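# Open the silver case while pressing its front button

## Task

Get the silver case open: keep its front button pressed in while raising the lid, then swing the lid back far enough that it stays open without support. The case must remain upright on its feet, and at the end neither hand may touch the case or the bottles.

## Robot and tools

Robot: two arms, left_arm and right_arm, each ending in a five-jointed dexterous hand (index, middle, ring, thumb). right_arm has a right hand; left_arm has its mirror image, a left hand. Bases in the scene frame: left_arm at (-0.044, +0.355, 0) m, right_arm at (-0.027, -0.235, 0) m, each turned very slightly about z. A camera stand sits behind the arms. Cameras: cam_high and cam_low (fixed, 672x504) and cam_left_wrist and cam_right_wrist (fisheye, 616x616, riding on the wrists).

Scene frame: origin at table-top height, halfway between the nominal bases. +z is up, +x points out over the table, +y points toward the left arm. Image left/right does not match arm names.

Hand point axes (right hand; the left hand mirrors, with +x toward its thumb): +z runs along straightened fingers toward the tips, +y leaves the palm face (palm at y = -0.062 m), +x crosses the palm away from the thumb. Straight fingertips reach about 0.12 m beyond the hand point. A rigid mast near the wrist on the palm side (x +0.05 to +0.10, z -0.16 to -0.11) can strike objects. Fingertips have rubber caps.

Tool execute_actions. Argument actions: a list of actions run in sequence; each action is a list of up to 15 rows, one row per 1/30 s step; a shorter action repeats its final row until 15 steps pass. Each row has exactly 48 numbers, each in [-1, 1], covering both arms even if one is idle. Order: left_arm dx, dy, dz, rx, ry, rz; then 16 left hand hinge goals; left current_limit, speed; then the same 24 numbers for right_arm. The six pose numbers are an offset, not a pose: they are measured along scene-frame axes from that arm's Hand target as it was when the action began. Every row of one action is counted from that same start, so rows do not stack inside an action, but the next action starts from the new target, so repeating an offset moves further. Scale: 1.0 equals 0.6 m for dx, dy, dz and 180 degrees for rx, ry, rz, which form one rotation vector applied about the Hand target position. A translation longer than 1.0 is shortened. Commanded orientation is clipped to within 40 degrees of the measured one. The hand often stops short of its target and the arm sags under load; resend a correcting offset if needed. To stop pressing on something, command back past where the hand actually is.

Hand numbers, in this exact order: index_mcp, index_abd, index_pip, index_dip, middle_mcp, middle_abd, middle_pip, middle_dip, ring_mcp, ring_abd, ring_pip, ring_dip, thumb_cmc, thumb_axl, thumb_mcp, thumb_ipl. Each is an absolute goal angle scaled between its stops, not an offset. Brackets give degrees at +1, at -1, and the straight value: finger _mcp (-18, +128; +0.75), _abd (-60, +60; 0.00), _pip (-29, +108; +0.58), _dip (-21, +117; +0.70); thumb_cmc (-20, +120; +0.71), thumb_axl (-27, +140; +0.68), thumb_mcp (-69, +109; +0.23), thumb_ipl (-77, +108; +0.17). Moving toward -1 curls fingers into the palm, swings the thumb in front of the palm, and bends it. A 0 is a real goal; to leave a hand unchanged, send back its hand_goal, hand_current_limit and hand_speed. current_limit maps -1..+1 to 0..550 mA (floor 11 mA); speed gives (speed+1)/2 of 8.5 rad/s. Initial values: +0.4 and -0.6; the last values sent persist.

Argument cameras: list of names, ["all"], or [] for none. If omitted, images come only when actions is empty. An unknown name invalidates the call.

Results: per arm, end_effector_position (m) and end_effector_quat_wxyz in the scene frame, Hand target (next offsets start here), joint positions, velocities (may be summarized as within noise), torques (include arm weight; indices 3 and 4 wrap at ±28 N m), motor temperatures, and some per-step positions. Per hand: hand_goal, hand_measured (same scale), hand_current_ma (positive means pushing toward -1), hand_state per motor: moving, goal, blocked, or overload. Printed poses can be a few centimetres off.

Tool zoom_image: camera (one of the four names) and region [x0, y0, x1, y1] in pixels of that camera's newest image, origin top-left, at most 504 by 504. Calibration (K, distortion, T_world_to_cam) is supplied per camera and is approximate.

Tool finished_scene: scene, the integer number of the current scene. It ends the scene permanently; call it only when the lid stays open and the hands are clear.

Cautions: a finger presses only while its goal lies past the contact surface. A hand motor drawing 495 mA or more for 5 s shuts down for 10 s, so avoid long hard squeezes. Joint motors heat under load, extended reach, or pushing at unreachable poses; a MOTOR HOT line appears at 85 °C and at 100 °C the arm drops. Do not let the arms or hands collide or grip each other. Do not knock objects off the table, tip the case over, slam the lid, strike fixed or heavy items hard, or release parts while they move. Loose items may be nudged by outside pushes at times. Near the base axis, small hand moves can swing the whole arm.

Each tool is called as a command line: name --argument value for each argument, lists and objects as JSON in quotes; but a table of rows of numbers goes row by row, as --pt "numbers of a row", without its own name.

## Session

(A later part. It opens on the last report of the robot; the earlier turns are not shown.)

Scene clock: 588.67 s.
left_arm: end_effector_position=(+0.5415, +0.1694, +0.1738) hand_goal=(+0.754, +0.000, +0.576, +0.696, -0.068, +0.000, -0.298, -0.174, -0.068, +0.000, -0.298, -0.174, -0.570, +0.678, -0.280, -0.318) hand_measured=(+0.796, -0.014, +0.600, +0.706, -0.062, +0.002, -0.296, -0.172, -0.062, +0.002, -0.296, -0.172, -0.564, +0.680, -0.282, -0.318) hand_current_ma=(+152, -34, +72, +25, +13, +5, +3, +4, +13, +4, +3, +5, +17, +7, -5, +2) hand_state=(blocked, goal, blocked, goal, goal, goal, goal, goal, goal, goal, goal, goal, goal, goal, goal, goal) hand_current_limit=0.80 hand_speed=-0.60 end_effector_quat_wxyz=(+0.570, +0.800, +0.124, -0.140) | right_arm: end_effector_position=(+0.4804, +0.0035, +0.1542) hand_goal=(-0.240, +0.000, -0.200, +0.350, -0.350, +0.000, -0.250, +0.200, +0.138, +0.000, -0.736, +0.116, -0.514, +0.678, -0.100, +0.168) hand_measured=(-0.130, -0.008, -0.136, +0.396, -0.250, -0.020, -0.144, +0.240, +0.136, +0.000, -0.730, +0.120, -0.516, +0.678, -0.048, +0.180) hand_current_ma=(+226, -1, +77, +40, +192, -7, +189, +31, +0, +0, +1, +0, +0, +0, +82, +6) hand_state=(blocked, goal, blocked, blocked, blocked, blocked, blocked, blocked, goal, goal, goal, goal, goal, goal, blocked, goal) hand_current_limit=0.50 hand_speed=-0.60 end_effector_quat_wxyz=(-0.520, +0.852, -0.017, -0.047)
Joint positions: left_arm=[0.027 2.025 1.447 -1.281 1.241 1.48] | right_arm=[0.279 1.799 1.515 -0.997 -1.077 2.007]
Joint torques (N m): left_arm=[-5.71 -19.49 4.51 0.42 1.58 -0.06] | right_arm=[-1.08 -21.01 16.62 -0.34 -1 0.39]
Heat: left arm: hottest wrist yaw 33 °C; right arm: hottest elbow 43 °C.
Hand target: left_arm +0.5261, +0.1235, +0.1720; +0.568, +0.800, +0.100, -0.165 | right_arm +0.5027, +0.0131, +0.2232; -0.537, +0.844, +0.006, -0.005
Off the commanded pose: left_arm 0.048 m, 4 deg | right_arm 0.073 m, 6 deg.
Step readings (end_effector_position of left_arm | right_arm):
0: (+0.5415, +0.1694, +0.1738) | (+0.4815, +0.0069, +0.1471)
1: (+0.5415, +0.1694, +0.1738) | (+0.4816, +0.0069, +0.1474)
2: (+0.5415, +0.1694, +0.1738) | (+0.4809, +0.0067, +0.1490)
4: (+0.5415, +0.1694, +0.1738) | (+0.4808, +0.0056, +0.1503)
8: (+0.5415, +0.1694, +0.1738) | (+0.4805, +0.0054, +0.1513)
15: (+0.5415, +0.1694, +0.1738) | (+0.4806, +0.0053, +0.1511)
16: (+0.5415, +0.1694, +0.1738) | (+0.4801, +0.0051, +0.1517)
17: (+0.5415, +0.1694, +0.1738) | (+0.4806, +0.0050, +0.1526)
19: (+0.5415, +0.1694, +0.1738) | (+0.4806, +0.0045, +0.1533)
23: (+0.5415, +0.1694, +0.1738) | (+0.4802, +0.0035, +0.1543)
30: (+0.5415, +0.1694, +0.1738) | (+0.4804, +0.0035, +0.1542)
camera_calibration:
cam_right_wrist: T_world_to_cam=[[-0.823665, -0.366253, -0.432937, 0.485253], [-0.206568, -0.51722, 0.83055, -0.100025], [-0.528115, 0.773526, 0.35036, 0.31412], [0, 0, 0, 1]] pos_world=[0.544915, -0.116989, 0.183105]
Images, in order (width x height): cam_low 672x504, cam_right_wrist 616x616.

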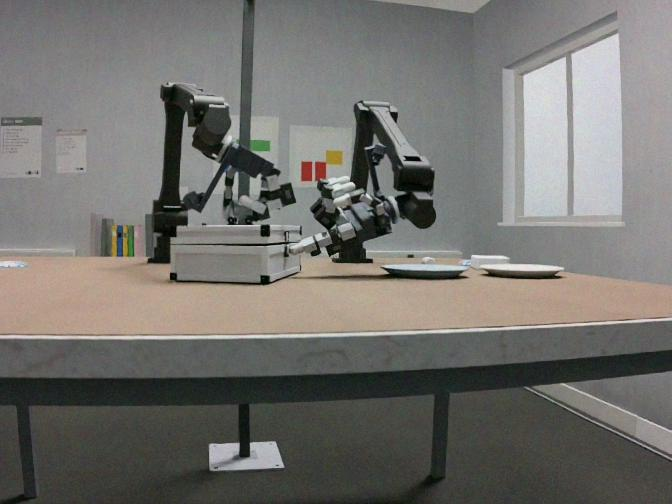

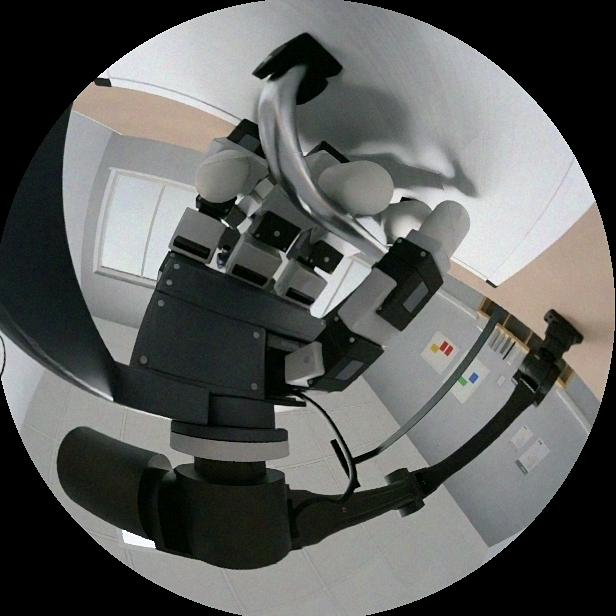

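execute_actions --actions '[[[0,0,0,0,0,0,0.754,0,0.576,0.696,-0.068,0,-0.299,-0.174,-0.068,0,-0.299,-0.174,-0.571,0.677,-0.281,-0.319,0.8,-0.6,0,0,0.03,0,0,0,-0.24,0,-0.2,0.35,-0.35,0,-0.25,0.2,0.137,0,-0.737,0.116,-0.514,0.677,-0.1,0.168,0.5,-0.6]],[[0,0,0,0,0,0,0.754,0,0.576,0.696,-0.068,0,-0.299,-0.174,-0.068,0,-0.299,-0.174,-0.571,0.677,-0.281,-0.319,0.8,-0.6,-0.01,-0.01,0.03,0,0,0,-0.24,0,-0.2,0.35,-0.35,0,-0.25,0.2,0.137,0,-0.737,0.116,-0.514,0.677,-0.1,0.168,0.5,-0.6]]]' --cameras '["cam_right_wrist","cam_low","cam_left_wrist"]'

zoom_image --camera "cam_low" --region '[160, 150, 340, 290]'

Scene clock: 595.33 s.
left_arm: end_effector_position=(+0.5415, +0.1694, +0.1738) hand_goal=(+0.754, +0.000, +0.576, +0.696, -0.068, +0.000, -0.298, -0.174, -0.068, +0.000, -0.298, -0.174, -0.570, +0.678, -0.280, -0.318) hand_measured=(+0.796, -0.014, +0.600, +0.706, -0.062, +0.002, -0.296, -0.172, -0.062, +0.002, -0.296, -0.172, -0.564, +0.680, -0.282, -0.318) hand_current_ma=(+152, -35, +72, +25, +13, +5, +3, +4, +13, +4, +3, +5, +17, +7, -5, +2) hand_state=(blocked, goal, blocked, goal, goal, goal, goal, goal, goal, goal, goal, goal, goal, goal, goal, goal) hand_current_limit=0.80 hand_speed=-0.60 end_effector_quat_wxyz=(+0.570, +0.800, +0.124, -0.140) | right_arm: end_effector_position=(+0.4781, -0.0023, +0.1701) hand_goal=(-0.240, +0.000, -0.200, +0.350, -0.350, +0.000, -0.250, +0.200, +0.138, +0.000, -0.736, +0.116, -0.514, +0.678, -0.100, +0.168) hand_measured=(-0.130, -0.022, -0.136, +0.394, -0.250, -0.014, -0.144, +0.240, +0.136, +0.000, -0.732, +0.120, -0.520, +0.678, -0.050, +0.180) hand_current_ma=(+226, -8, +77, +39, +192, -4, +192, +33, +0, +0, +0, +0, -1, +0, +79, +6) hand_state=(blocked, blocked, blocked, blocked, blocked, goal, blocked, blocked, goal, goal, goal, goal, goal, goal, blocked, goal) hand_current_limit=0.50 hand_speed=-0.60 end_effector_quat_wxyz=(-0.515, +0.855, -0.025, -0.059)
Joint positions: left_arm=[0.027 2.025 1.447 -1.281 1.241 1.48] | right_arm=[0.271 1.799 1.561 -1.091 -1.074 1.987]
Joint torques (N m): left_arm=[-5.3 -19.31 4.57 0.47 1.57 -0.08] | right_arm=[-0.91 -23.41 17.16 -0.46 -1.28 0.41]
Heat: left arm: hottest wrist yaw 33 °C; right arm: hottest elbow 44 °C.
Hand target: left_arm +0.5261, +0.1235, +0.1720; +0.568, +0.800, +0.100, -0.165 | right_arm +0.4967, +0.0071, +0.2592; -0.537, +0.844, +0.006, -0.005
Off the commanded pose: left_arm 0.048 m, 4 deg | right_arm 0.091 m, 8 deg.
Step readings (end_effector_position of left_arm | right_arm):
0: (+0.5415, +0.1694, +0.1738) | (+0.4804, +0.0035, +0.1542)
1: (+0.5415, +0.1694, +0.1738) | (+0.4807, +0.0035, +0.1553)
2: (+0.5415, +0.1694, +0.1738) | (+0.4802, +0.0041, +0.1568)
4: (+0.5415, +0.1694, +0.1738) | (+0.4802, +0.0029, +0.1594)
8: (+0.5415, +0.1694, +0.1738) | (+0.4799, +0.0029, +0.1644)
15: (+0.5415, +0.1694, +0.1738) | (+0.4795, +0.0027, +0.1650)
16: (+0.5415, +0.1694, +0.1738) | (+0.4798, +0.0028, +0.1655)
17: (+0.5415, +0.1694, +0.1738) | (+0.4793, +0.0026, +0.1665)
19: (+0.5415, +0.1694, +0.1738) | (+0.4785, +0.0005, +0.1674)
23: (+0.5415, +0.1694, +0.1738) | (+0.4785, -0.0021, +0.1702)
30: (+0.5415, +0.1694, +0.1738) | (+0.4781, -0.0023, +0.1701)
camera_calibration:
cam_left_wrist: T_world_to_cam=[[-0.952214, 0.195785, -0.234427, 0.485819], [0.255022, 0.932025, -0.257473, -0.321034], [0.168082, -0.304953, -0.937418, 0.240497], [0, 0, 0, 1]] pos_world=[0.504051, 0.277436, 0.256677]
cam_right_wrist: T_world_to_cam=[[-0.83518, -0.371809, -0.405256, 0.488861], [-0.182716, -0.507426, 0.842101, -0.129993], [-0.518738, 0.777352, 0.355857, 0.306427], [0, 0, 0, 1]] pos_world=[0.54349, -0.122401, 0.198537]
Images, in order (width x height): cam_low 672x504, cam_left_wrist 616x616, cam_right_wrist 616x616.

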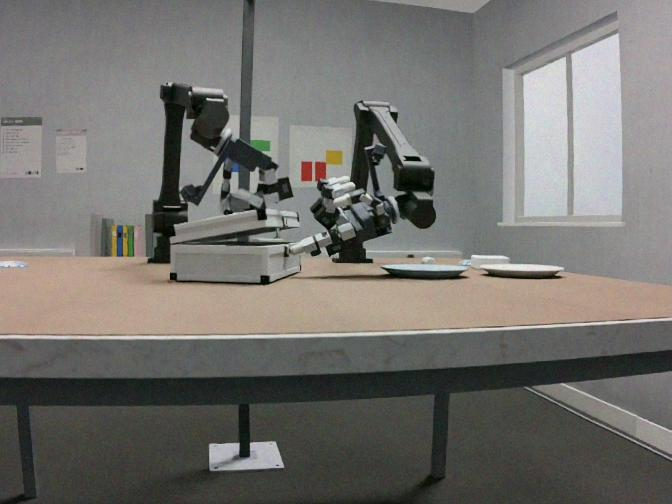

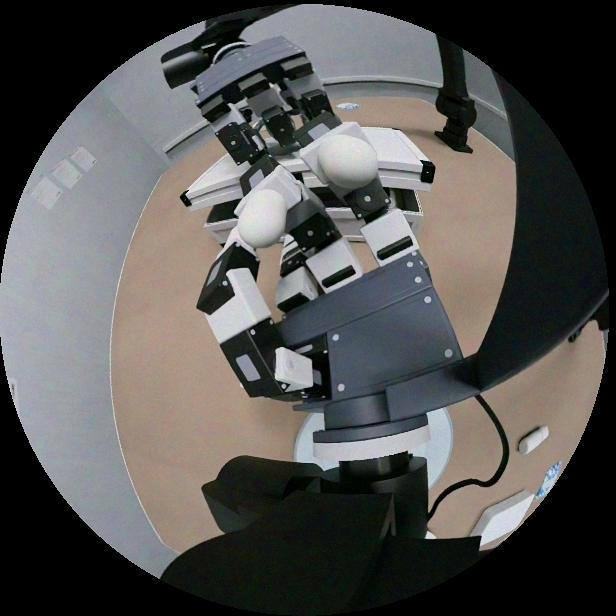

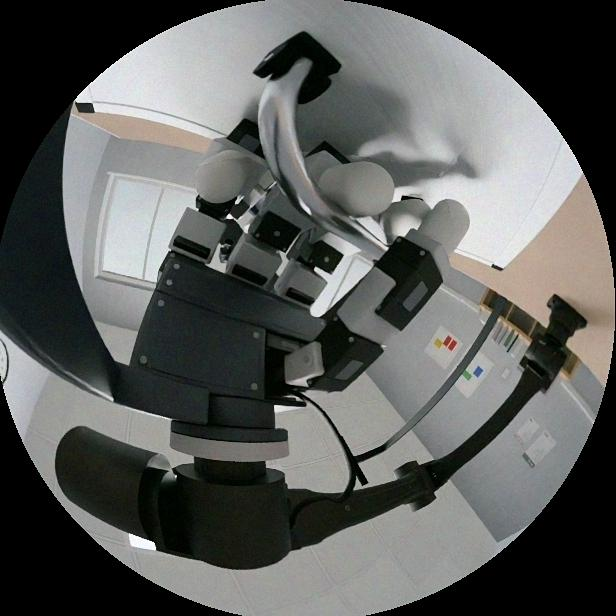

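Scaled by 2.800.

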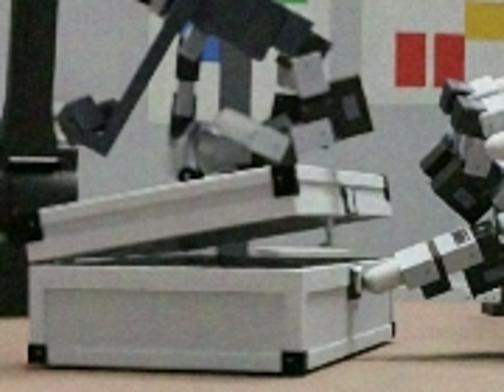

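execute_actions --actions '[[[0,0,0,0,0,0,0.754,0,0.576,0.696,-0.068,0,-0.299,-0.174,-0.068,0,-0.299,-0.174,-0.571,0.677,-0.281,-0.319,0.8,-0.6,-0.008,-0.023,0.03,0,0,0,-0.24,0,-0.2,0.35,-0.35,0,-0.25,0.2,0.137,0,-0.737,0.116,-0.514,0.677,-0.1,0.168,0.5,-0.6]],[[0,0,0,0,0,0,0.754,0,0.576,0.696,-0.068,0,-0.299,-0.174,-0.068,0,-0.299,-0.174,-0.571,0.677,-0.281,-0.319,0.8,-0.6,-0.008,-0.023,0.03,0,0,0,-0.24,0,-0.2,0.35,-0.35,0,-0.25,0.2,0.137,0,-0.737,0.116,-0.514,0.677,-0.1,0.168,0.5,-0.6]]]' --cameras '["cam_right_wrist","cam_low","cam_high"]'

zoom_image --camera "cam_low" --region '[160, 150, 340, 290]'

Scene clock: 616.90 s.
left_arm: end_effector_position=(+0.5388, +0.1596, +0.1738) hand_goal=(+0.754, +0.000, +0.576, +0.696, -0.068, +0.000, -0.298, -0.174, -0.068, +0.000, -0.298, -0.174, -0.570, +0.678, -0.280, -0.318) hand_measured=(+0.794, +0.002, +0.598, +0.704, -0.062, +0.002, -0.296, -0.172, -0.062, +0.002, -0.296, -0.172, -0.564, +0.680, -0.282, -0.318) hand_current_ma=(+145, +3, +64, +21, +13, +5, +3, +4, +13, +4, +3, +5, +17, +7, -5, +2) hand_state=(blocked, goal, blocked, goal, goal, goal, goal, goal, goal, goal, goal, goal, goal, goal, goal, goal) hand_current_limit=0.80 hand_speed=-0.60 end_effector_quat_wxyz=(+0.569, +0.801, +0.116, -0.143) | right_arm: end_effector_position=(+0.4732, -0.0227, +0.1821) hand_goal=(-0.240, +0.000, -0.200, +0.350, -0.350, +0.000, -0.250, +0.200, +0.138, +0.000, -0.736, +0.116, -0.514, +0.678, -0.100, +0.168) hand_measured=(-0.118, -0.056, -0.128, +0.384, -0.240, -0.002, -0.120, +0.254, +0.122, +0.002, -0.756, +0.120, -0.528, +0.674, -0.064, +0.180) hand_current_ma=(+282, -47, +93, +25, +227, +0, +279, +56, -7, +0, -9, +0, -5, +0, +43, +6) hand_state=(blocked, blocked, blocked, blocked, blocked, goal, blocked, blocked, goal, goal, blocked, goal, goal, goal, blocked, goal) hand_current_limit=0.50 hand_speed=-0.60 end_effector_quat_wxyz=(-0.512, +0.857, -0.009, -0.064)
Joint positions: left_arm=[0.01 2.025 1.447 -1.275 1.241 1.478] | right_arm=[0.24 1.798 1.598 -1.243 -1.079 1.852]
Joint torques (N m): left_arm=[-4.07 -19.02 4.72 0.39 1.57 -0.11] | right_arm=[-1.67 -25.52 18.15 -1.36 -1.77 0.83]
Motor temperatures (°C): left_arm=[30 32 30 27 34 26] | right_arm=[28 39 46 28 32 29]
Heat: left arm: hottest wrist yaw 34 °C; right arm: hottest elbow 46 °C.
Hand target: left_arm +0.5261, +0.1235, +0.1720; +0.568, +0.800, +0.100, -0.165 | right_arm +0.4871, -0.0205, +0.2952; -0.537, +0.844, +0.006, -0.005
Off the commanded pose: left_arm 0.038 m, 3 deg | right_arm 0.114 m, 8 deg.
Step readings (end_effector_position of left_arm | right_arm):
0: (+0.5415, +0.1694, +0.1738) | (+0.4781, -0.0023, +0.1701)
1: (+0.5415, +0.1694, +0.1738) | (+0.4775, -0.0026, +0.1711)
2: (+0.5415, +0.1694, +0.1738) | (+0.4771, -0.0038, +0.1725)
4: (+0.5415, +0.1694, +0.1738) | (+0.4767, -0.0061, +0.1743)
8: (+0.5415, +0.1694, +0.1738) | (+0.4761, -0.0075, +0.1767)
15: (+0.5415, +0.1694, +0.1738) | (+0.4759, -0.0077, +0.1771)
16: (+0.5415, +0.1694, +0.1738) | (+0.4757, -0.0088, +0.1781)
17: (+0.5415, +0.1694, +0.1738) | (+0.4751, -0.0098, +0.1791)
19: (+0.5412, +0.1685, +0.1738) | (+0.4746, -0.0135, +0.1814)
23: (+0.5397, +0.1631, +0.1738) | (+0.4737, -0.0190, +0.1824)
30: (+0.5388, +0.1596, +0.1738) | (+0.4732, -0.0227, +0.1821)
camera_calibration:
cam_right_wrist: T_world_to_cam=[[-0.819676, -0.401572, -0.408498, 0.474701], [-0.171586, -0.508257, 0.843939, -0.156953], [-0.546524, 0.76185, 0.347702, 0.329733], [0, 0, 0, 1]] pos_world=[0.542377, -0.140353, 0.211724]
Images, in order (width x height): cam_high 672x504, cam_low 672x504, cam_right_wrist 616x616.

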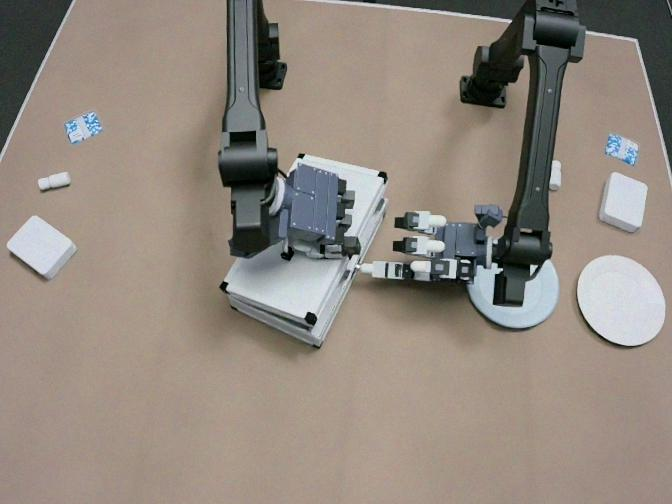

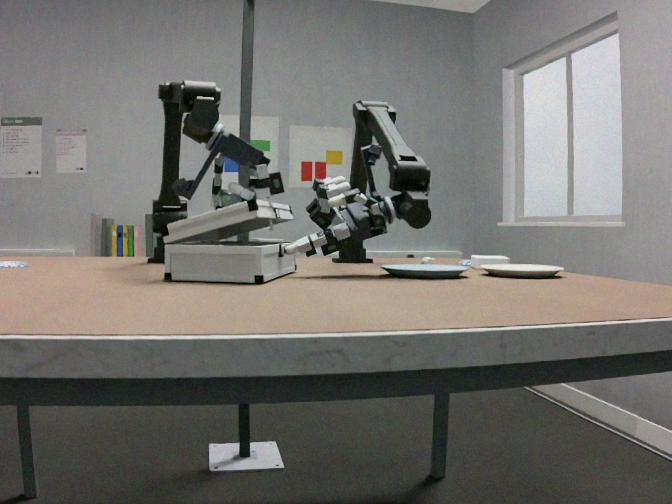

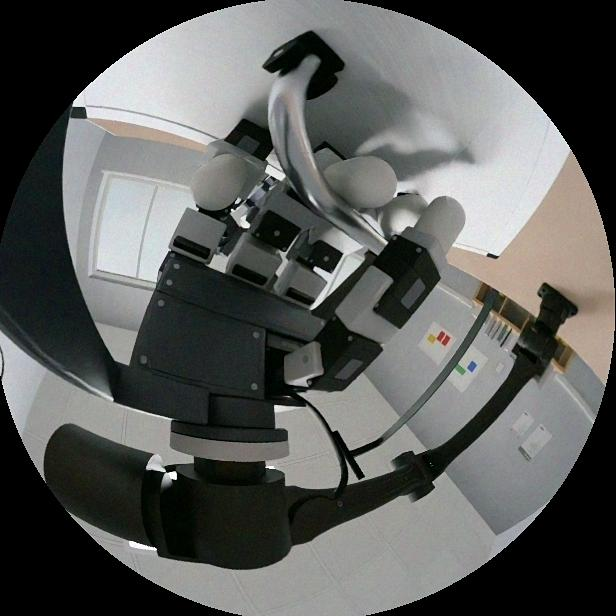

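Scaled by 2.800.

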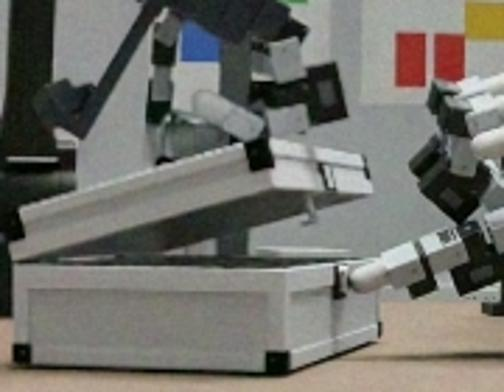

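execute_actions --actions '[[[0.03,0.12,0.02,0,0,0,0.754,0,0.576,0.696,-0.068,0,-0.299,-0.174,-0.068,0,-0.299,-0.174,-0.571,0.677,-0.281,-0.319,0.6,-0.6,0,0,0,0,0,0,-0.24,0,-0.2,0.35,-0.35,0,-0.25,0.2,0.137,0,-0.737,0.116,-0.514,0.677,-0.1,0.168,0.5,-0.6]],[[0,0.02,0.06,0,0,0,0.6,0,0.576,0.696,0.6,0,0.576,0.696,0.6,0,0.576,0.696,-0.571,0.677,-0.281,-0.319,0.6,-0.6,-0.006,-0.015,0.025,0,0,0,-0.24,0,-0.2,0.35,-0.35,0,-0.25,0.2,0.137,0,-0.737,0.116,-0.514,0.677,-0.1,0.168,0.5,-0.6]]]' --cameras '["cam_low","cam_high","cam_left_wrist"]'

zoom_image --camera "cam_low" --region '[160, 150, 400, 290]'

Scene clock: 635.10 s.
left_arm: end_effector_position=(+0.5363, +0.2010, +0.1985) hand_goal=(+0.600, +0.000, +0.576, +0.696, +0.600, +0.000, +0.576, +0.696, +0.600, +0.000, +0.576, +0.696, -0.570, +0.678, -0.280, -0.318) hand_measured=(+0.620, +0.008, +0.582, +0.700, +0.606, +0.002, +0.576, +0.694, +0.608, +0.002, +0.576, +0.694, -0.564, +0.680, -0.282, -0.318) hand_current_ma=(+62, +15, +16, +8, +18, +5, -1, -4, +19, +4, -1, -5, +15, +7, -6, +2) hand_state=(goal, goal, goal, goal, goal, goal, goal, goal, goal, goal, goal, goal, goal, goal, goal, goal) hand_current_limit=0.60 hand_speed=-0.60 end_effector_quat_wxyz=(+0.563, +0.798, +0.123, -0.174) | right_arm: end_effector_position=(+0.4719, -0.0271, +0.1884) hand_goal=(-0.240, +0.000, -0.200, +0.350, -0.350, +0.000, -0.250, +0.200, +0.138, +0.000, -0.736, +0.116, -0.514, +0.678, -0.100, +0.168) hand_measured=(-0.104, -0.066, -0.114, +0.384, -0.232, -0.002, -0.106, +0.262, +0.120, -0.006, -0.758, +0.120, -0.526, +0.674, -0.080, +0.180) hand_current_ma=(+343, -63, +128, +25, +260, +0, +337, +70, -7, -1, -10, +0, -4, +0, +15, +6) hand_state=(blocked, blocked, blocked, blocked, blocked, goal, blocked, blocked, goal, goal, blocked, goal, goal, goal, blocked, goal) hand_current_limit=0.50 hand_speed=-0.60 end_effector_quat_wxyz=(-0.513, +0.856, -0.001, -0.066)
Joint positions: left_arm=[0.087 2.056 1.552 -1.66 1.195 1.745] | right_arm=[0.233 1.798 1.615 -1.295 -1.085 1.805]
Joint torques (N m): left_arm=[1.03 -20.72 8.12 -1.88 0.86 0.27] | right_arm=[-2.08 -26.34 18.78 -1.85 -1.76 0.98]
Motor temperatures (°C): left_arm=[30 32 30 27 33 26] | right_arm=[28 43 55 28 34 30]
Heat: left arm: hottest wrist yaw 33 °C; right arm: hottest elbow 55 °C.
Hand target: left_arm +0.5441, +0.2075, +0.2200; +0.568, +0.800, +0.100, -0.165 | right_arm +0.4835, -0.0295, +0.3102; -0.537, +0.844, +0.006, -0.005
Off the commanded pose: left_arm 0.024 m, 3 deg | right_arm 0.122 m, 8 deg.
joint sent to its limit (left arm) — joint 4 (wrist pitch), lower limit. The joint targets are off in position, not in orientation.
Step readings (end_effector_position of left_arm | right_arm):
0: (+0.5388, +0.1596, +0.1738) | (+0.4732, -0.0227, +0.1821)
1: (+0.5383, +0.1611, +0.1754) | (+0.4732, -0.0227, +0.1821)
2: (+0.5375, +0.1660, +0.1762) | (+0.4732, -0.0227, +0.1821)
4: (+0.5374, +0.1787, +0.1794) | (+0.4732, -0.0227, +0.1821)
8: (+0.5408, +0.2028, +0.1815) | (+0.4732, -0.0227, +0.1821)
15: (+0.5384, +0.2022, +0.1775) | (+0.4732, -0.0227, +0.1821)
16: (+0.5378, +0.2012, +0.1773) | (+0.4727, -0.0229, +0.1827)
17: (+0.5362, +0.2001, +0.1770) | (+0.4727, -0.0239, +0.1837)
19: (+0.5353, +0.1992, +0.1819) | (+0.4723, -0.0254, +0.1856)
23: (+0.5361, +0.2010, +0.1930) | (+0.4716, -0.0262, +0.1875)
30: (+0.5368, +0.2019, +0.1987) | (+0.4717, -0.0271, +0.1879)
camera_calibration:
cam_left_wrist: T_world_to_cam=[[-0.954653, 0.236358, -0.181032, 0.463011], [0.279607, 0.920638, -0.272482, -0.350617], [0.102262, -0.310744, -0.944977, 0.312171], [0, 0, 0, 1]] pos_world=[0.508127, 0.31036, 0.283277]
Images, in order (width x height): cam_high 672x504, cam_low 672x504, cam_left_wrist 616x616.

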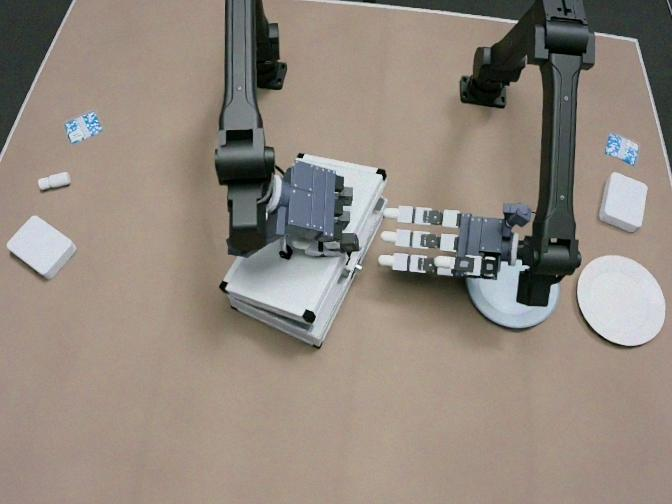

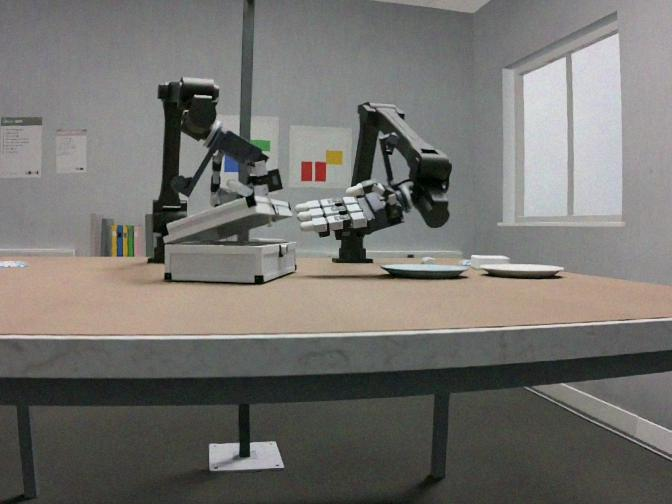

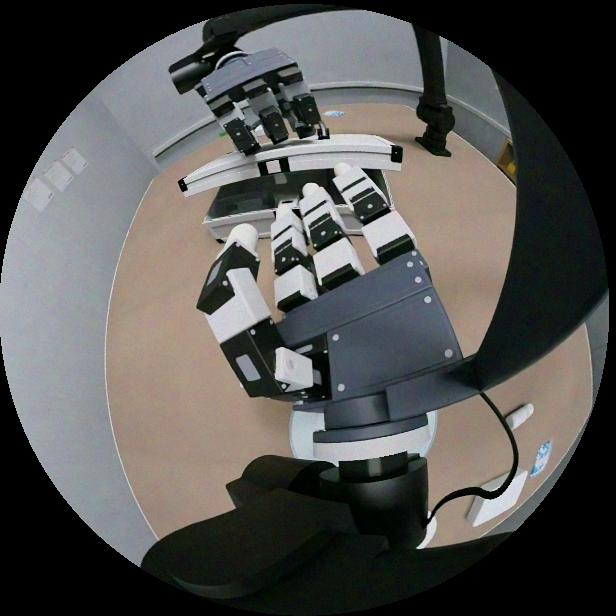

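Scaled by 2.100.

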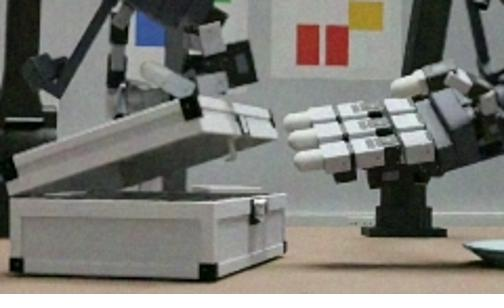

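execute_actions --actions '[[[-0.055,-0.05,-0.015,0,-0.06,-0.02,0.58,0,0.576,0.696,0.69,0,0.576,0.696,0.78,0,0.576,0.696,-0.571,0.677,-0.281,-0.319,0.6,-0.6,0,0,0,0,0,0,-0.24,0,-0.2,0.35,-0.35,0,-0.25,0.2,0.137,0,-0.737,0.116,-0.514,0.677,-0.1,0.168,0.5,-0.6]]]' --cameras '["cam_low","cam_high","cam_left_wrist"]'

zoom_image --camera "cam_low" --region '[160, 150, 400, 290]'

Scene clock: 653.20 s.
left_arm: end_effector_position=(+0.5130, +0.1739, +0.1985) hand_goal=(+0.580, +0.000, +0.576, +0.696, +0.690, +0.000, +0.576, +0.696, +0.780, +0.000, +0.576, +0.696, -0.570, +0.678, -0.280, -0.318) hand_measured=(+0.602, +0.006, +0.582, +0.700, +0.696, +0.002, +0.576, +0.694, +0.786, +0.002, +0.576, +0.694, -0.564, +0.680, -0.282, -0.318) hand_current_ma=(+69, +12, +16, +8, +18, +5, +0, -4, +17, +4, +0, -5, +16, +7, -6, +2) hand_state=(blocked, goal, goal, goal, goal, goal, goal, goal, goal, goal, goal, goal, goal, goal, goal, goal) hand_current_limit=0.60 hand_speed=-0.60 end_effector_quat_wxyz=(+0.568, +0.812, +0.038, -0.129) | right_arm: end_effector_position=(+0.4719, -0.0271, +0.1884) hand_goal=(-0.240, +0.000, -0.200, +0.350, -0.350, +0.000, -0.250, +0.200, +0.138, +0.000, -0.736, +0.116, -0.514, +0.678, -0.100, +0.168) hand_measured=(-0.104, -0.066, -0.114, +0.384, -0.232, -0.002, -0.106, +0.262, +0.120, -0.006, -0.758, +0.120, -0.526, +0.674, -0.080, +0.180) hand_current_ma=(+343, -63, +128, +25, +260, +0, +337, +70, -7, -1, -10, +0, -4, +0, +15, +6) hand_state=(blocked, blocked, blocked, blocked, blocked, goal, blocked, blocked, goal, goal, blocked, goal, goal, goal, blocked, goal) hand_current_limit=0.50 hand_speed=-0.60 end_effector_quat_wxyz=(-0.513, +0.856, -0.001, -0.066)
Joint positions: left_arm=[0.041 2.039 1.513 -1.577 1.189 1.866] | right_arm=[0.233 1.798 1.615 -1.295 -1.085 1.805]
Joint torques (N m): left_arm=[0.03 -20.78 5.2 -0.24 0.96 0.24] | right_arm=[-2.14 -26.23 18.81 -1.89 -1.75 0.99]
Motor temperatures (°C): left_arm=[30 33 31 27 32 26] | right_arm=[28 47 60 28 35 30]
Heat: left arm: hottest shoulder 33 °C; right arm: hottest elbow 60 °C.
Hand target: left_arm +0.5111, +0.1775, +0.2110; +0.570, +0.815, +0.021, -0.107 | right_arm +0.4835, -0.0295, +0.3102; -0.537, +0.844, +0.006, -0.005
Off the commanded pose: left_arm 0.013 m, 3 deg | right_arm 0.122 m, 8 deg.
Step readings (end_effector_position of left_arm | right_arm):
0: (+0.5363, +0.2010, +0.1985) | (+0.4719, -0.0271, +0.1884)
1: (+0.5351, +0.2000, +0.1979) | (+0.4719, -0.0271, +0.1884)
2: (+0.5318, +0.1988, +0.1983) | (+0.4719, -0.0271, +0.1884)
4: (+0.5249, +0.1940, +0.1975) | (+0.4719, -0.0271, +0.1884)
8: (+0.5170, +0.1808, +0.1974) | (+0.4719, -0.0271, +0.1884)
15: (+0.5134, +0.1739, +0.1982) | (+0.4719, -0.0271, +0.1884)
camera_calibration:
cam_left_wrist: T_world_to_cam=[[-0.884502, 0.313974, -0.345074, 0.430103], [0.402038, 0.888216, -0.222348, -0.386283], [0.236689, -0.3354, -0.911858, 0.234846], [0, 0, 0, 1]] pos_world=[0.480142, 0.286829, 0.276674]
Images, in order (width x height): cam_high 672x504, cam_low 672x504, cam_left_wrist 616x616.

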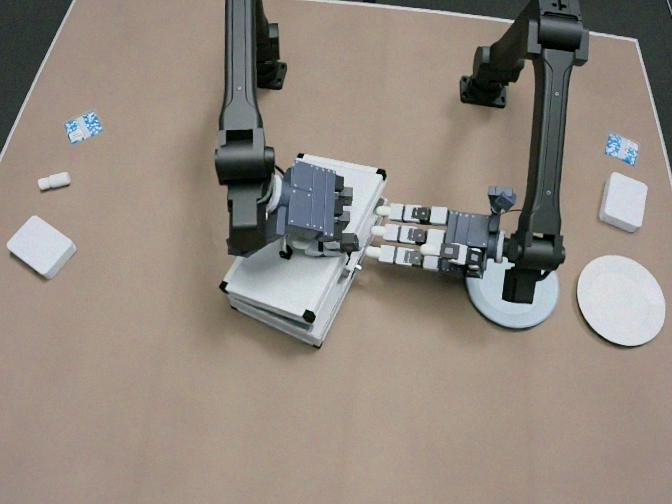

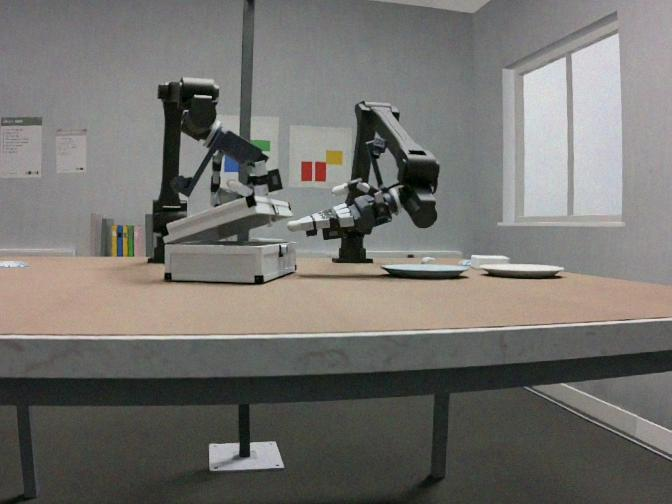

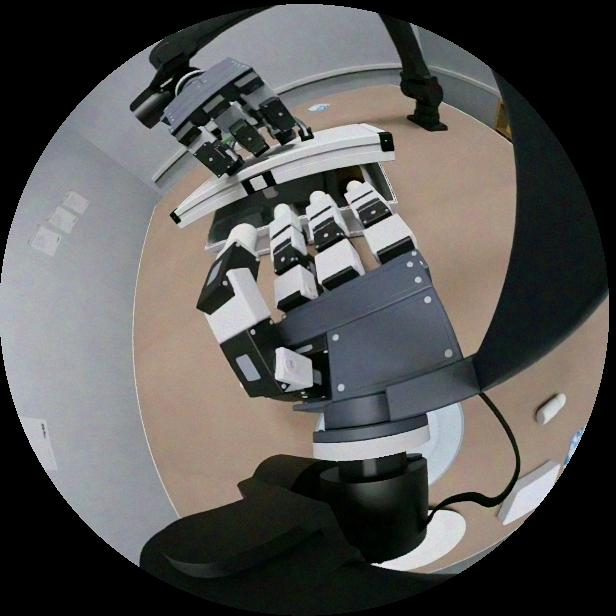

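Scaled by 2.100.

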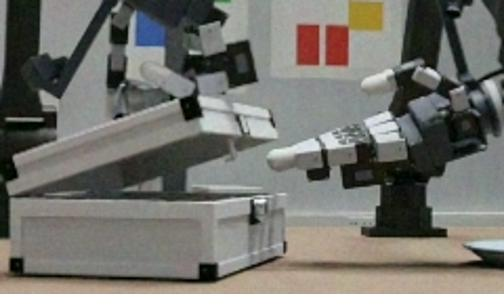

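execute_actions --actions '[[[-0.05,-0.108,0,0,0,0,0.58,0,0.576,0.696,0.69,0,0.576,0.696,0.78,0,0.576,0.696,-0.571,0.677,-0.281,-0.319,0.6,-0.6,0,0,0,0,0,0,-0.24,0,-0.2,0.35,-0.35,0,-0.25,0.2,0.137,0,-0.737,0.116,-0.514,0.677,-0.1,0.168,0.5,-0.6]]]' --cameras '["cam_low","cam_high","cam_left_wrist"]'

zoom_image --camera "cam_low" --region '[160, 150, 400, 290]'

Scene clock: 658.97 s.
left_arm: end_effector_position=(+0.4796, +0.1093, +0.1997) hand_goal=(+0.580, +0.000, +0.576, +0.696, +0.690, +0.000, +0.576, +0.696, +0.780, +0.000, +0.576, +0.696, -0.570, +0.678, -0.280, -0.318) hand_measured=(+0.598, +0.004, +0.582, +0.700, +0.698, +0.002, +0.576, +0.694, +0.800, +0.002, +0.578, +0.694, -0.566, +0.680, -0.282, -0.318) hand_current_ma=(+54, +8, +14, +7, +23, +5, +0, -4, +66, +4, +2, -5, +11, +7, -6, +2) hand_state=(goal, goal, goal, goal, goal, goal, goal, goal, blocked, goal, goal, goal, goal, goal, goal, goal) hand_current_limit=0.60 hand_speed=-0.60 end_effector_quat_wxyz=(+0.566, +0.816, +0.018, -0.118) | right_arm: end_effector_position=(+0.4721, -0.0292, +0.1907) hand_goal=(-0.240, +0.000, -0.200, +0.350, -0.350, +0.000, -0.250, +0.200, +0.138, +0.000, -0.736, +0.116, -0.514, +0.678, -0.100, +0.168) hand_measured=(-0.102, -0.072, -0.112, +0.384, -0.230, +0.000, -0.098, +0.266, +0.118, +0.002, -0.766, +0.120, -0.526, +0.674, -0.082, +0.180) hand_current_ma=(+350, -74, +138, +25, +272, +0, +371, +82, -11, +0, -17, +0, -4, +0, +12, +5) hand_state=(blocked, blocked, blocked, blocked, blocked, goal, blocked, blocked, blocked, goal, blocked, goal, goal, goal, goal, goal) hand_current_limit=0.50 hand_speed=-0.60 end_effector_quat_wxyz=(-0.514, +0.855, -0.002, -0.065)
Joint positions: left_arm=[-0.082 1.922 1.351 -1.236 1.222 1.595] | right_arm=[0.228 1.796 1.618 -1.303 -1.088 1.801]
Joint torques (N m): left_arm=[0.5 -19.66 5.27 0.51 1.5 -0.17] | right_arm=[-1.9 -26.11 18.74 -1.7 -1.66 0.98]
Motor temperatures (°C): left_arm=[30 33 31 27 32 26] | right_arm=[28 47 60 28 35 30]
Heat: left arm: hottest shoulder 33 °C; right arm: hottest elbow 60 °C.
Hand target: left_arm +0.4811, +0.1127, +0.2110; +0.570, +0.815, +0.021, -0.107 | right_arm +0.4835, -0.0295, +0.3102; -0.537, +0.844, +0.006, -0.005
Off the commanded pose: left_arm 0.012 m, 1 deg | right_arm 0.120 m, 8 deg.
Step readings (end_effector_position of left_arm | right_arm):
0: (+0.5130, +0.1739, +0.1985) | (+0.4719, -0.0271, +0.1884)
1: (+0.5126, +0.1732, +0.1981) | (+0.4719, -0.0271, +0.1884)
2: (+0.5085, +0.1694, +0.1979) | (+0.4719, -0.0271, +0.1884)
4: (+0.4928, +0.1519, +0.1949) | (+0.4719, -0.0271, +0.1884)
8: (+0.4700, +0.1071, +0.1991) | (+0.4718, -0.0269, +0.1886)
15: (+0.4742, +0.1046, +0.2001) | (+0.4721, -0.0292, +0.1907)
camera_calibration:
cam_left_wrist: T_world_to_cam=[[-0.86314, 0.33317, -0.379456, 0.415893], [0.428713, 0.880562, -0.20203, -0.331228], [0.266824, -0.337058, -0.902882, 0.206161], [0, 0, 0, 1]] pos_world=[0.445966, 0.222592, 0.277035]
Images, in order (width x height): cam_high 672x504, cam_low 672x504, cam_left_wrist 616x616.

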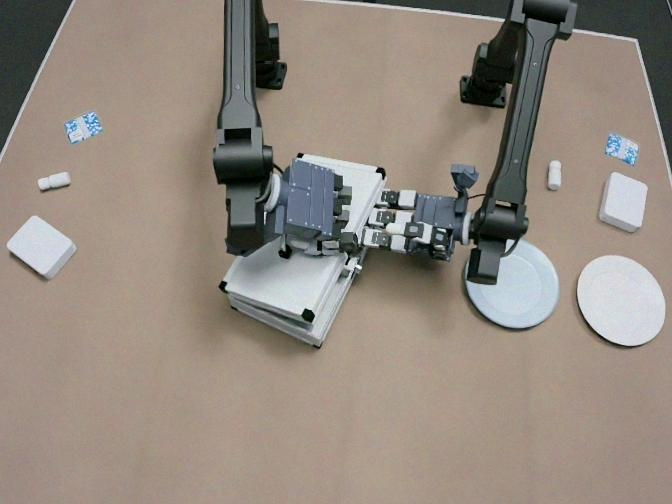

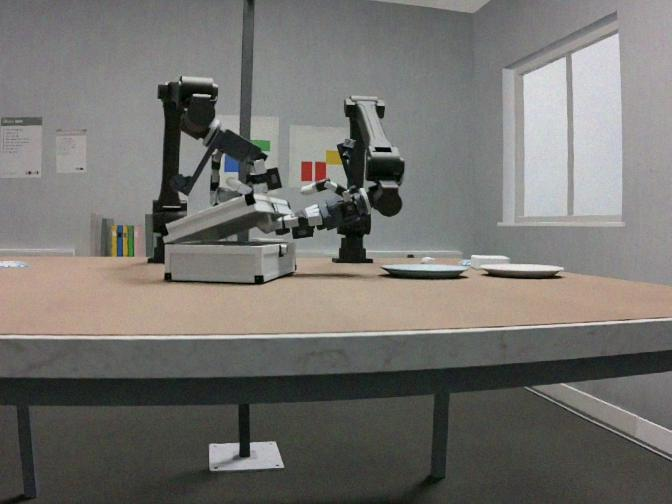

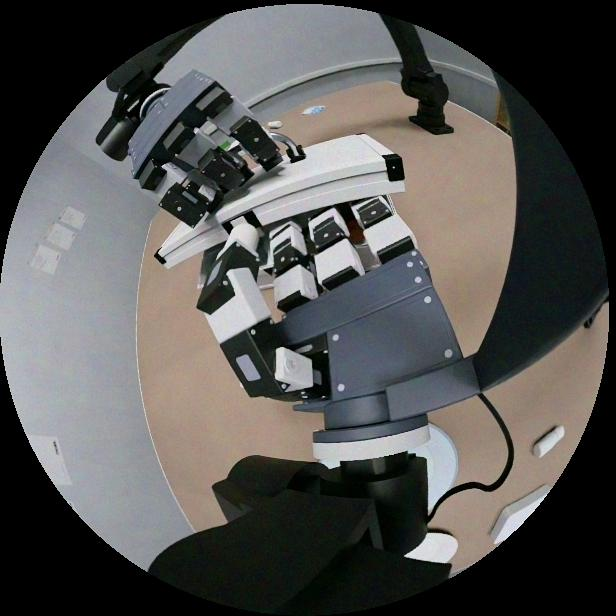

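Scaled by 2.100.

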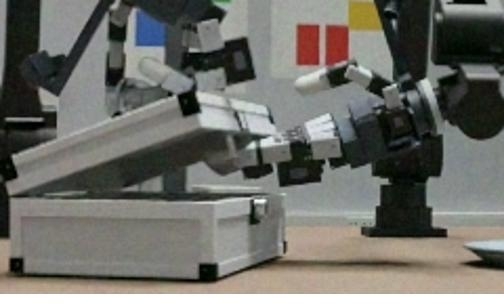

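execute_actions --actions '[[[0,0,0.06,0,0,0,0.58,0,0.576,0.696,0.69,0,0.576,0.696,0.78,0,0.576,0.696,0.714,0.677,0.226,0.168,0.8,-0.5,0,0,0,0,0,0,-0.24,0,-0.2,0.35,-0.35,0,-0.25,0.2,0.137,0,-0.737,0.116,-0.514,0.677,-0.1,0.168,0.5,-0.6]],[[-0.01,-0.03,0.05,0,0,0,0.58,0,0.576,0.696,0.69,0,0.576,0.696,0.78,0,0.576,0.696,0.714,0.677,0.226,0.168,0.8,-0.5,-0.01,-0.03,0,0,0,0,-0.24,0,-0.2,0.35,-0.35,0,-0.25,0.2,0.137,0,-0.737,0.116,-0.514,0.677,-0.1,0.168,0.5,-0.6]]]' --cameras '["cam_low","cam_high","cam_left_wrist"]'

zoom_image --camera "cam_low" --region '[160, 150, 400, 290]'

Scene clock: 671.83 s.
left_arm: end_effector_position=(+0.4721, +0.1015, +0.2459) hand_goal=(+0.580, +0.000, +0.576, +0.696, +0.690, +0.000, +0.576, +0.696, +0.780, +0.000, +0.576, +0.696, +0.714, +0.678, +0.226, +0.168) hand_measured=(+0.600, +0.004, +0.582, +0.700, +0.714, +0.004, +0.582, +0.694, +0.832, +0.010, +0.588, +0.694, +0.720, +0.680, +0.222, +0.166) hand_current_ma=(+67, +8, +16, +7, +82, +7, +15, -4, +202, +24, +29, -5, +14, +6, -13, -7) hand_state=(blocked, goal, goal, goal, blocked, goal, goal, goal, blocked, goal, goal, goal, goal, goal, goal, goal) hand_current_limit=0.80 hand_speed=-0.50 end_effector_quat_wxyz=(+0.561, +0.819, +0.027, -0.118) | right_arm: end_effector_position=(+0.4708, -0.0509, +0.2122) hand_goal=(-0.240, +0.000, -0.200, +0.350, -0.350, +0.000, -0.250, +0.200, +0.138, +0.000, -0.736, +0.116, -0.514, +0.678, -0.100, +0.168) hand_measured=(-0.092, -0.076, -0.096, +0.396, -0.214, -0.010, -0.010, +0.280, +0.084, +0.012, -0.782, +0.120, -0.520, +0.676, -0.092, +0.172) hand_current_ma=(+396, -80, +188, +40, +341, -2, +412, +116, -63, +3, -40, +0, -1, +0, +2, +1) hand_state=(blocked, blocked, blocked, blocked, blocked, goal, blocked, blocked, blocked, goal, blocked, goal, goal, goal, goal, goal) hand_current_limit=0.50 hand_speed=-0.60 end_effector_quat_wxyz=(-0.524, +0.850, -0.005, -0.055)
Joint positions: left_arm=[-0.099 1.824 1.351 -1.258 1.216 1.503] | right_arm=[0.184 1.77 1.635 -1.379 -1.108 1.743]
Joint torques (N m): left_arm=[-0.09 -19.43 7.97 0.14 1.97 -0.25] | right_arm=[-1.61 -23.71 17.69 -1.35 -1.25 0.89]
Motor temperatures (°C): left_arm=[30 33 31 27 33 26] | right_arm=[28 44 57 28 35 30]
Heat: left arm: hottest shoulder 33 °C; right arm: hottest elbow 57 °C.
Hand target: left_arm +0.4751, +0.0947, +0.2770; +0.570, +0.815, +0.021, -0.107 | right_arm +0.4775, -0.0475, +0.3102; -0.537, +0.844, +0.006, -0.005
Off the commanded pose: left_arm 0.032 m, 2 deg | right_arm 0.098 m, 6 deg.
Step readings (end_effector_position of left_arm | right_arm):
0: (+0.4796, +0.1093, +0.1997) | (+0.4721, -0.0292, +0.1907)
1: (+0.4793, +0.1093, +0.2005) | (+0.4721, -0.0292, +0.1907)
2: (+0.4783, +0.1094, +0.2027) | (+0.4722, -0.0292, +0.1907)
4: (+0.4780, +0.1110, +0.2069) | (+0.4718, -0.0299, +0.1917)
8: (+0.4779, +0.1152, +0.2169) | (+0.4728, -0.0319, +0.1951)
15: (+0.4773, +0.1152, +0.2193) | (+0.4730, -0.0333, +0.1967)
16: (+0.4774, +0.1144, +0.2198) | (+0.4725, -0.0335, +0.1966)
17: (+0.4774, +0.1136, +0.2211) | (+0.4719, -0.0346, +0.1972)
19: (+0.4763, +0.1114, +0.2269) | (+0.4714, -0.0377, +0.2004)
23: (+0.4732, +0.1052, +0.2378) | (+0.4708, -0.0470, +0.2064)
30: (+0.4719, +0.1015, +0.2453) | (+0.4708, -0.0509, +0.2122)
camera_calibration:
cam_left_wrist: T_world_to_cam=[[-0.870524, 0.326882, -0.367881, 0.430793], [0.415607, 0.888647, -0.193848, -0.308547], [0.263551, -0.321644, -0.909443, 0.248777], [0, 0, 0, 1]] pos_world=[0.437685, 0.213388, 0.324918]
Images, in order (width x height): cam_high 672x504, cam_low 672x504, cam_left_wrist 616x616.

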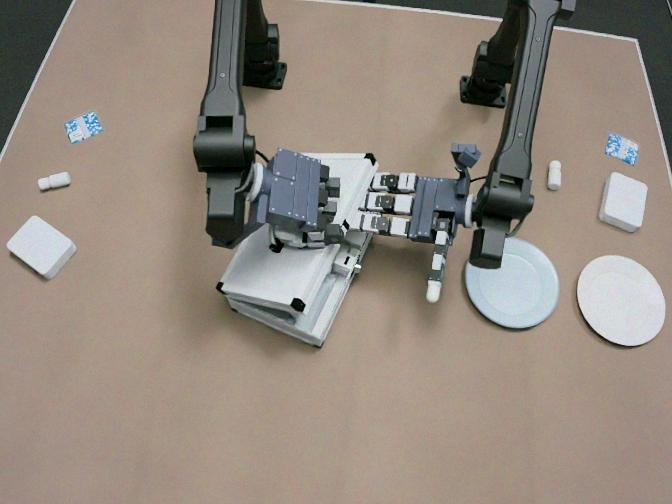

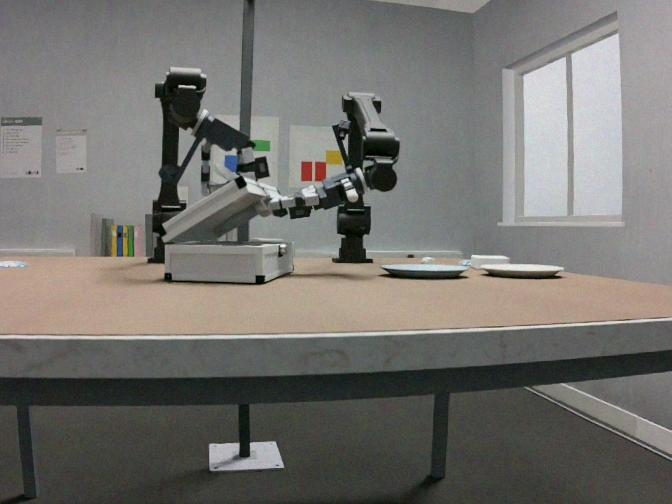

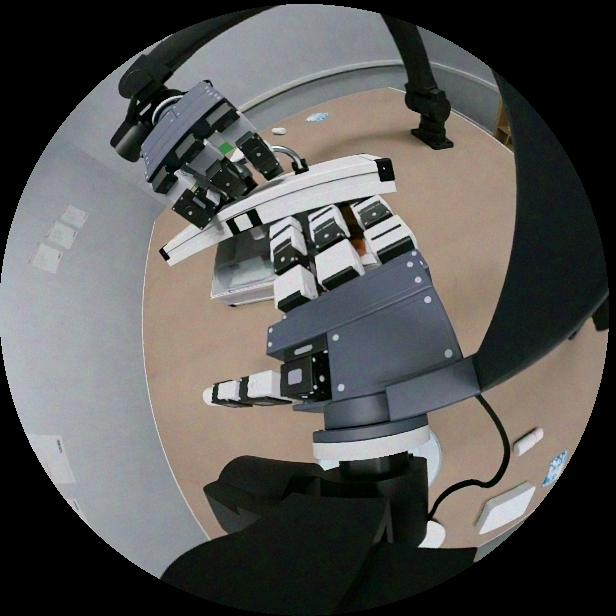

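Scaled by 2.100.

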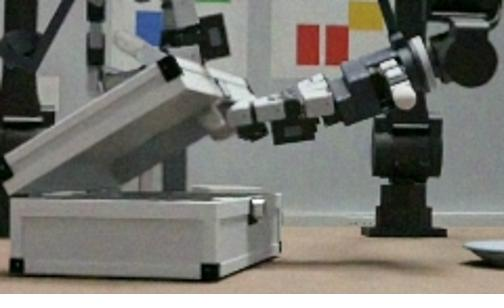

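execute_actions --actions '[[[0,0,0.02,0,0,0,0.58,0,0.576,0.696,0.69,0,0.576,0.696,0.78,0,0.576,0.696,0.714,0.677,0.226,0.168,0.8,-0.5,0,0,-0.04,0,0,0,-0.1,0,-0.2,0.5,-0.1,0,-0.2,0.5,0.138,0,-0.737,0.116,-0.514,0.677,-0.05,0.168,0.4,-0.6]],[[0,0,0,0,0,0,0.58,0,0.576,0.696,0.69,0,0.576,0.696,0.78,0,0.576,0.696,0.714,0.677,0.226,0.168,0.8,-0.5,0,0,0,0,0,0,0.2,0,-0.3,0.62,0.2,0,-0.3,0.62,0.4,0,-0.737,0.116,-0.514,0.677,0.1,0.168,0.4,-0.6]]]' --cameras '["cam_low","cam_high","cam_right_wrist"]'

zoom_image --camera "cam_low" --region '[160, 120, 400, 290]'

Scene clock: 682.53 s.
left_arm: end_effector_position=(+0.4702, +0.0994, +0.2540) hand_goal=(+0.580, +0.000, +0.576, +0.696, +0.690, +0.000, +0.576, +0.696, +0.780, +0.000, +0.576, +0.696, +0.714, +0.678, +0.226, +0.168) hand_measured=(+0.602, +0.004, +0.582, +0.700, +0.714, +0.004, +0.582, +0.694, +0.832, +0.012, +0.588, +0.696, +0.720, +0.680, +0.222, +0.166) hand_current_ma=(+68, +8, +16, +7, +82, +7, +15, -3, +195, +26, +29, +0, +15, +6, -13, -7) hand_state=(blocked, goal, goal, goal, blocked, goal, goal, goal, blocked, goal, goal, goal, goal, goal, goal, goal) hand_current_limit=0.80 hand_speed=-0.50 end_effector_quat_wxyz=(+0.561, +0.819, +0.027, -0.117) | right_arm: end_effector_position=(+0.4684, -0.0505, +0.2618) hand_goal=(+0.200, +0.000, -0.300, +0.620, +0.200, +0.000, -0.300, +0.620, +0.400, +0.000, -0.736, +0.116, -0.514, +0.678, +0.100, +0.168) hand_measured=(+0.192, -0.004, -0.296, +0.618, +0.194, -0.004, -0.294, +0.618, +0.390, +0.002, -0.736, +0.120, -0.516, +0.676, +0.096, +0.170) hand_current_ma=(-2, +0, +1, +0, -1, +0, +1, +0, -2, +0, +0, +0, +0, +0, -1, +0) hand_state=(goal, goal, goal, goal, goal, goal, goal, goal, goal, goal, goal, goal, goal, goal, goal, goal) hand_current_limit=0.40 hand_speed=-0.60 end_effector_quat_wxyz=(-0.532, +0.847, -0.004, -0.026)
Joint positions: left_arm=[-0.104 1.807 1.351 -1.258 1.216 1.486] | right_arm=[0.181 1.701 1.67 -1.375 -1.116 1.808]
Joint torques (N m): left_arm=[-0.26 -19.49 8.85 -0.69 1.98 -0.18] | right_arm=[-1.44 -16.85 12.77 0.39 -0.91 0.21]
Motor temperatures (°C): left_arm=[30 34 31 27 34 26] | right_arm=[28 44 57 28 35 30]
Heat: left arm: hottest shoulder 34 °C; right arm: hottest elbow 57 °C.
Hand target: left_arm +0.4751, +0.0947, +0.2890; +0.570, +0.815, +0.021, -0.107 | right_arm +0.4775, -0.0475, +0.2862; -0.537, +0.844, +0.006, -0.005
Off the commanded pose: left_arm 0.036 m, 2 deg | right_arm 0.026 m, 3 deg.
Step readings (end_effector_position of left_arm | right_arm):
0: (+0.4721, +0.1015, +0.2459) | (+0.4708, -0.0509, +0.2122)
1: (+0.4721, +0.1015, +0.2459) | (+0.4711, -0.0509, +0.2121)
2: (+0.4722, +0.1015, +0.2458) | (+0.4720, -0.0507, +0.2127)
4: (+0.4720, +0.1016, +0.2474) | (+0.4720, -0.0514, +0.2151)
8: (+0.4714, +0.1009, +0.2510) | (+0.4713, -0.0514, +0.2227)
15: (+0.4702, +0.0994, +0.2540) | (+0.4658, -0.0467, +0.2432)
16: (+0.4702, +0.0994, +0.2540) | (+0.4660, -0.0466, +0.2473)
17: (+0.4702, +0.0994, +0.2540) | (+0.4662, -0.0473, +0.2508)
19: (+0.4702, +0.0994, +0.2540) | (+0.4675, -0.0486, +0.2568)
23: (+0.4702, +0.0994, +0.2540) | (+0.4688, -0.0506, +0.2617)
30: (+0.4702, +0.0994, +0.2540) | (+0.4681, -0.0498, +0.2618)
camera_calibration:
cam_right_wrist: T_world_to_cam=[[-0.801276, -0.353797, -0.482478, 0.505279], [-0.247678, -0.537925, 0.805787, -0.195075], [-0.544622, 0.765157, 0.343398, 0.320974], [0, 0, 0, 1]] pos_world=[0.531362, -0.171764, 0.290753]
Images, in order (width x height): cam_high 672x504, cam_low 672x504, cam_right_wrist 616x616.

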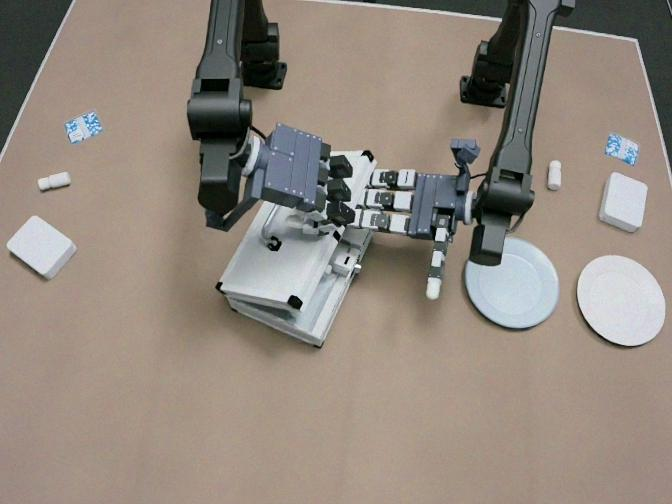

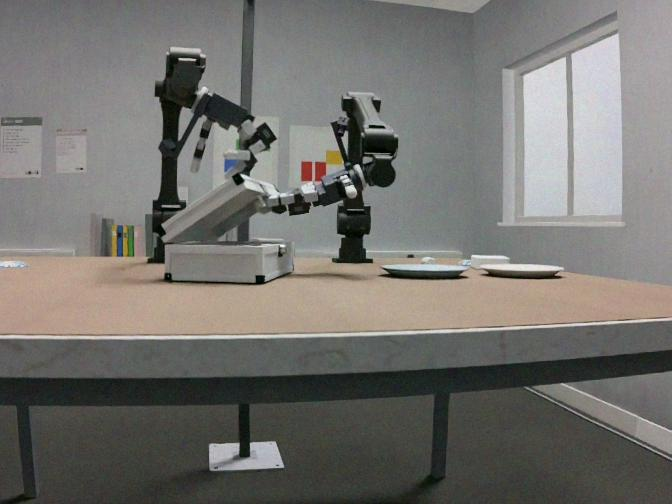

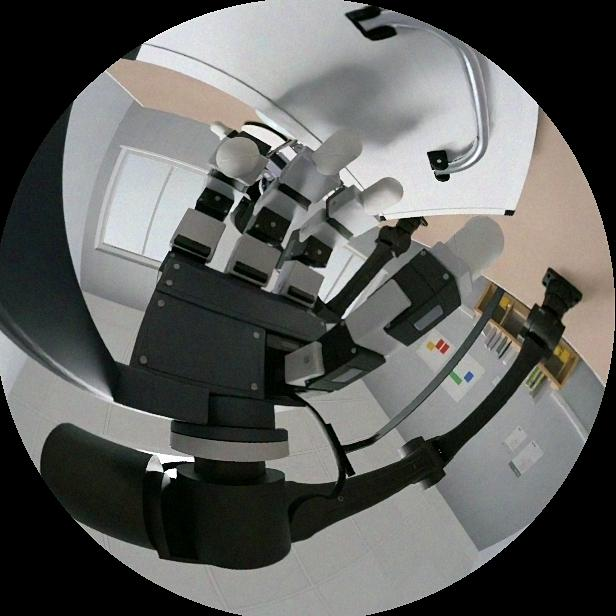

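Scaled by 2.100.

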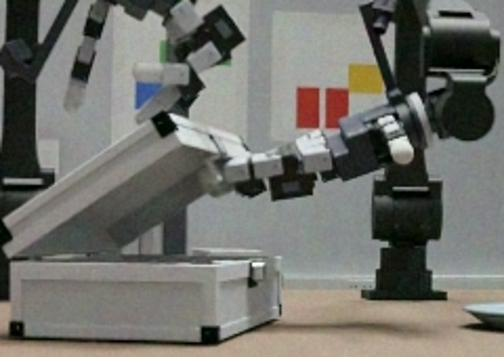

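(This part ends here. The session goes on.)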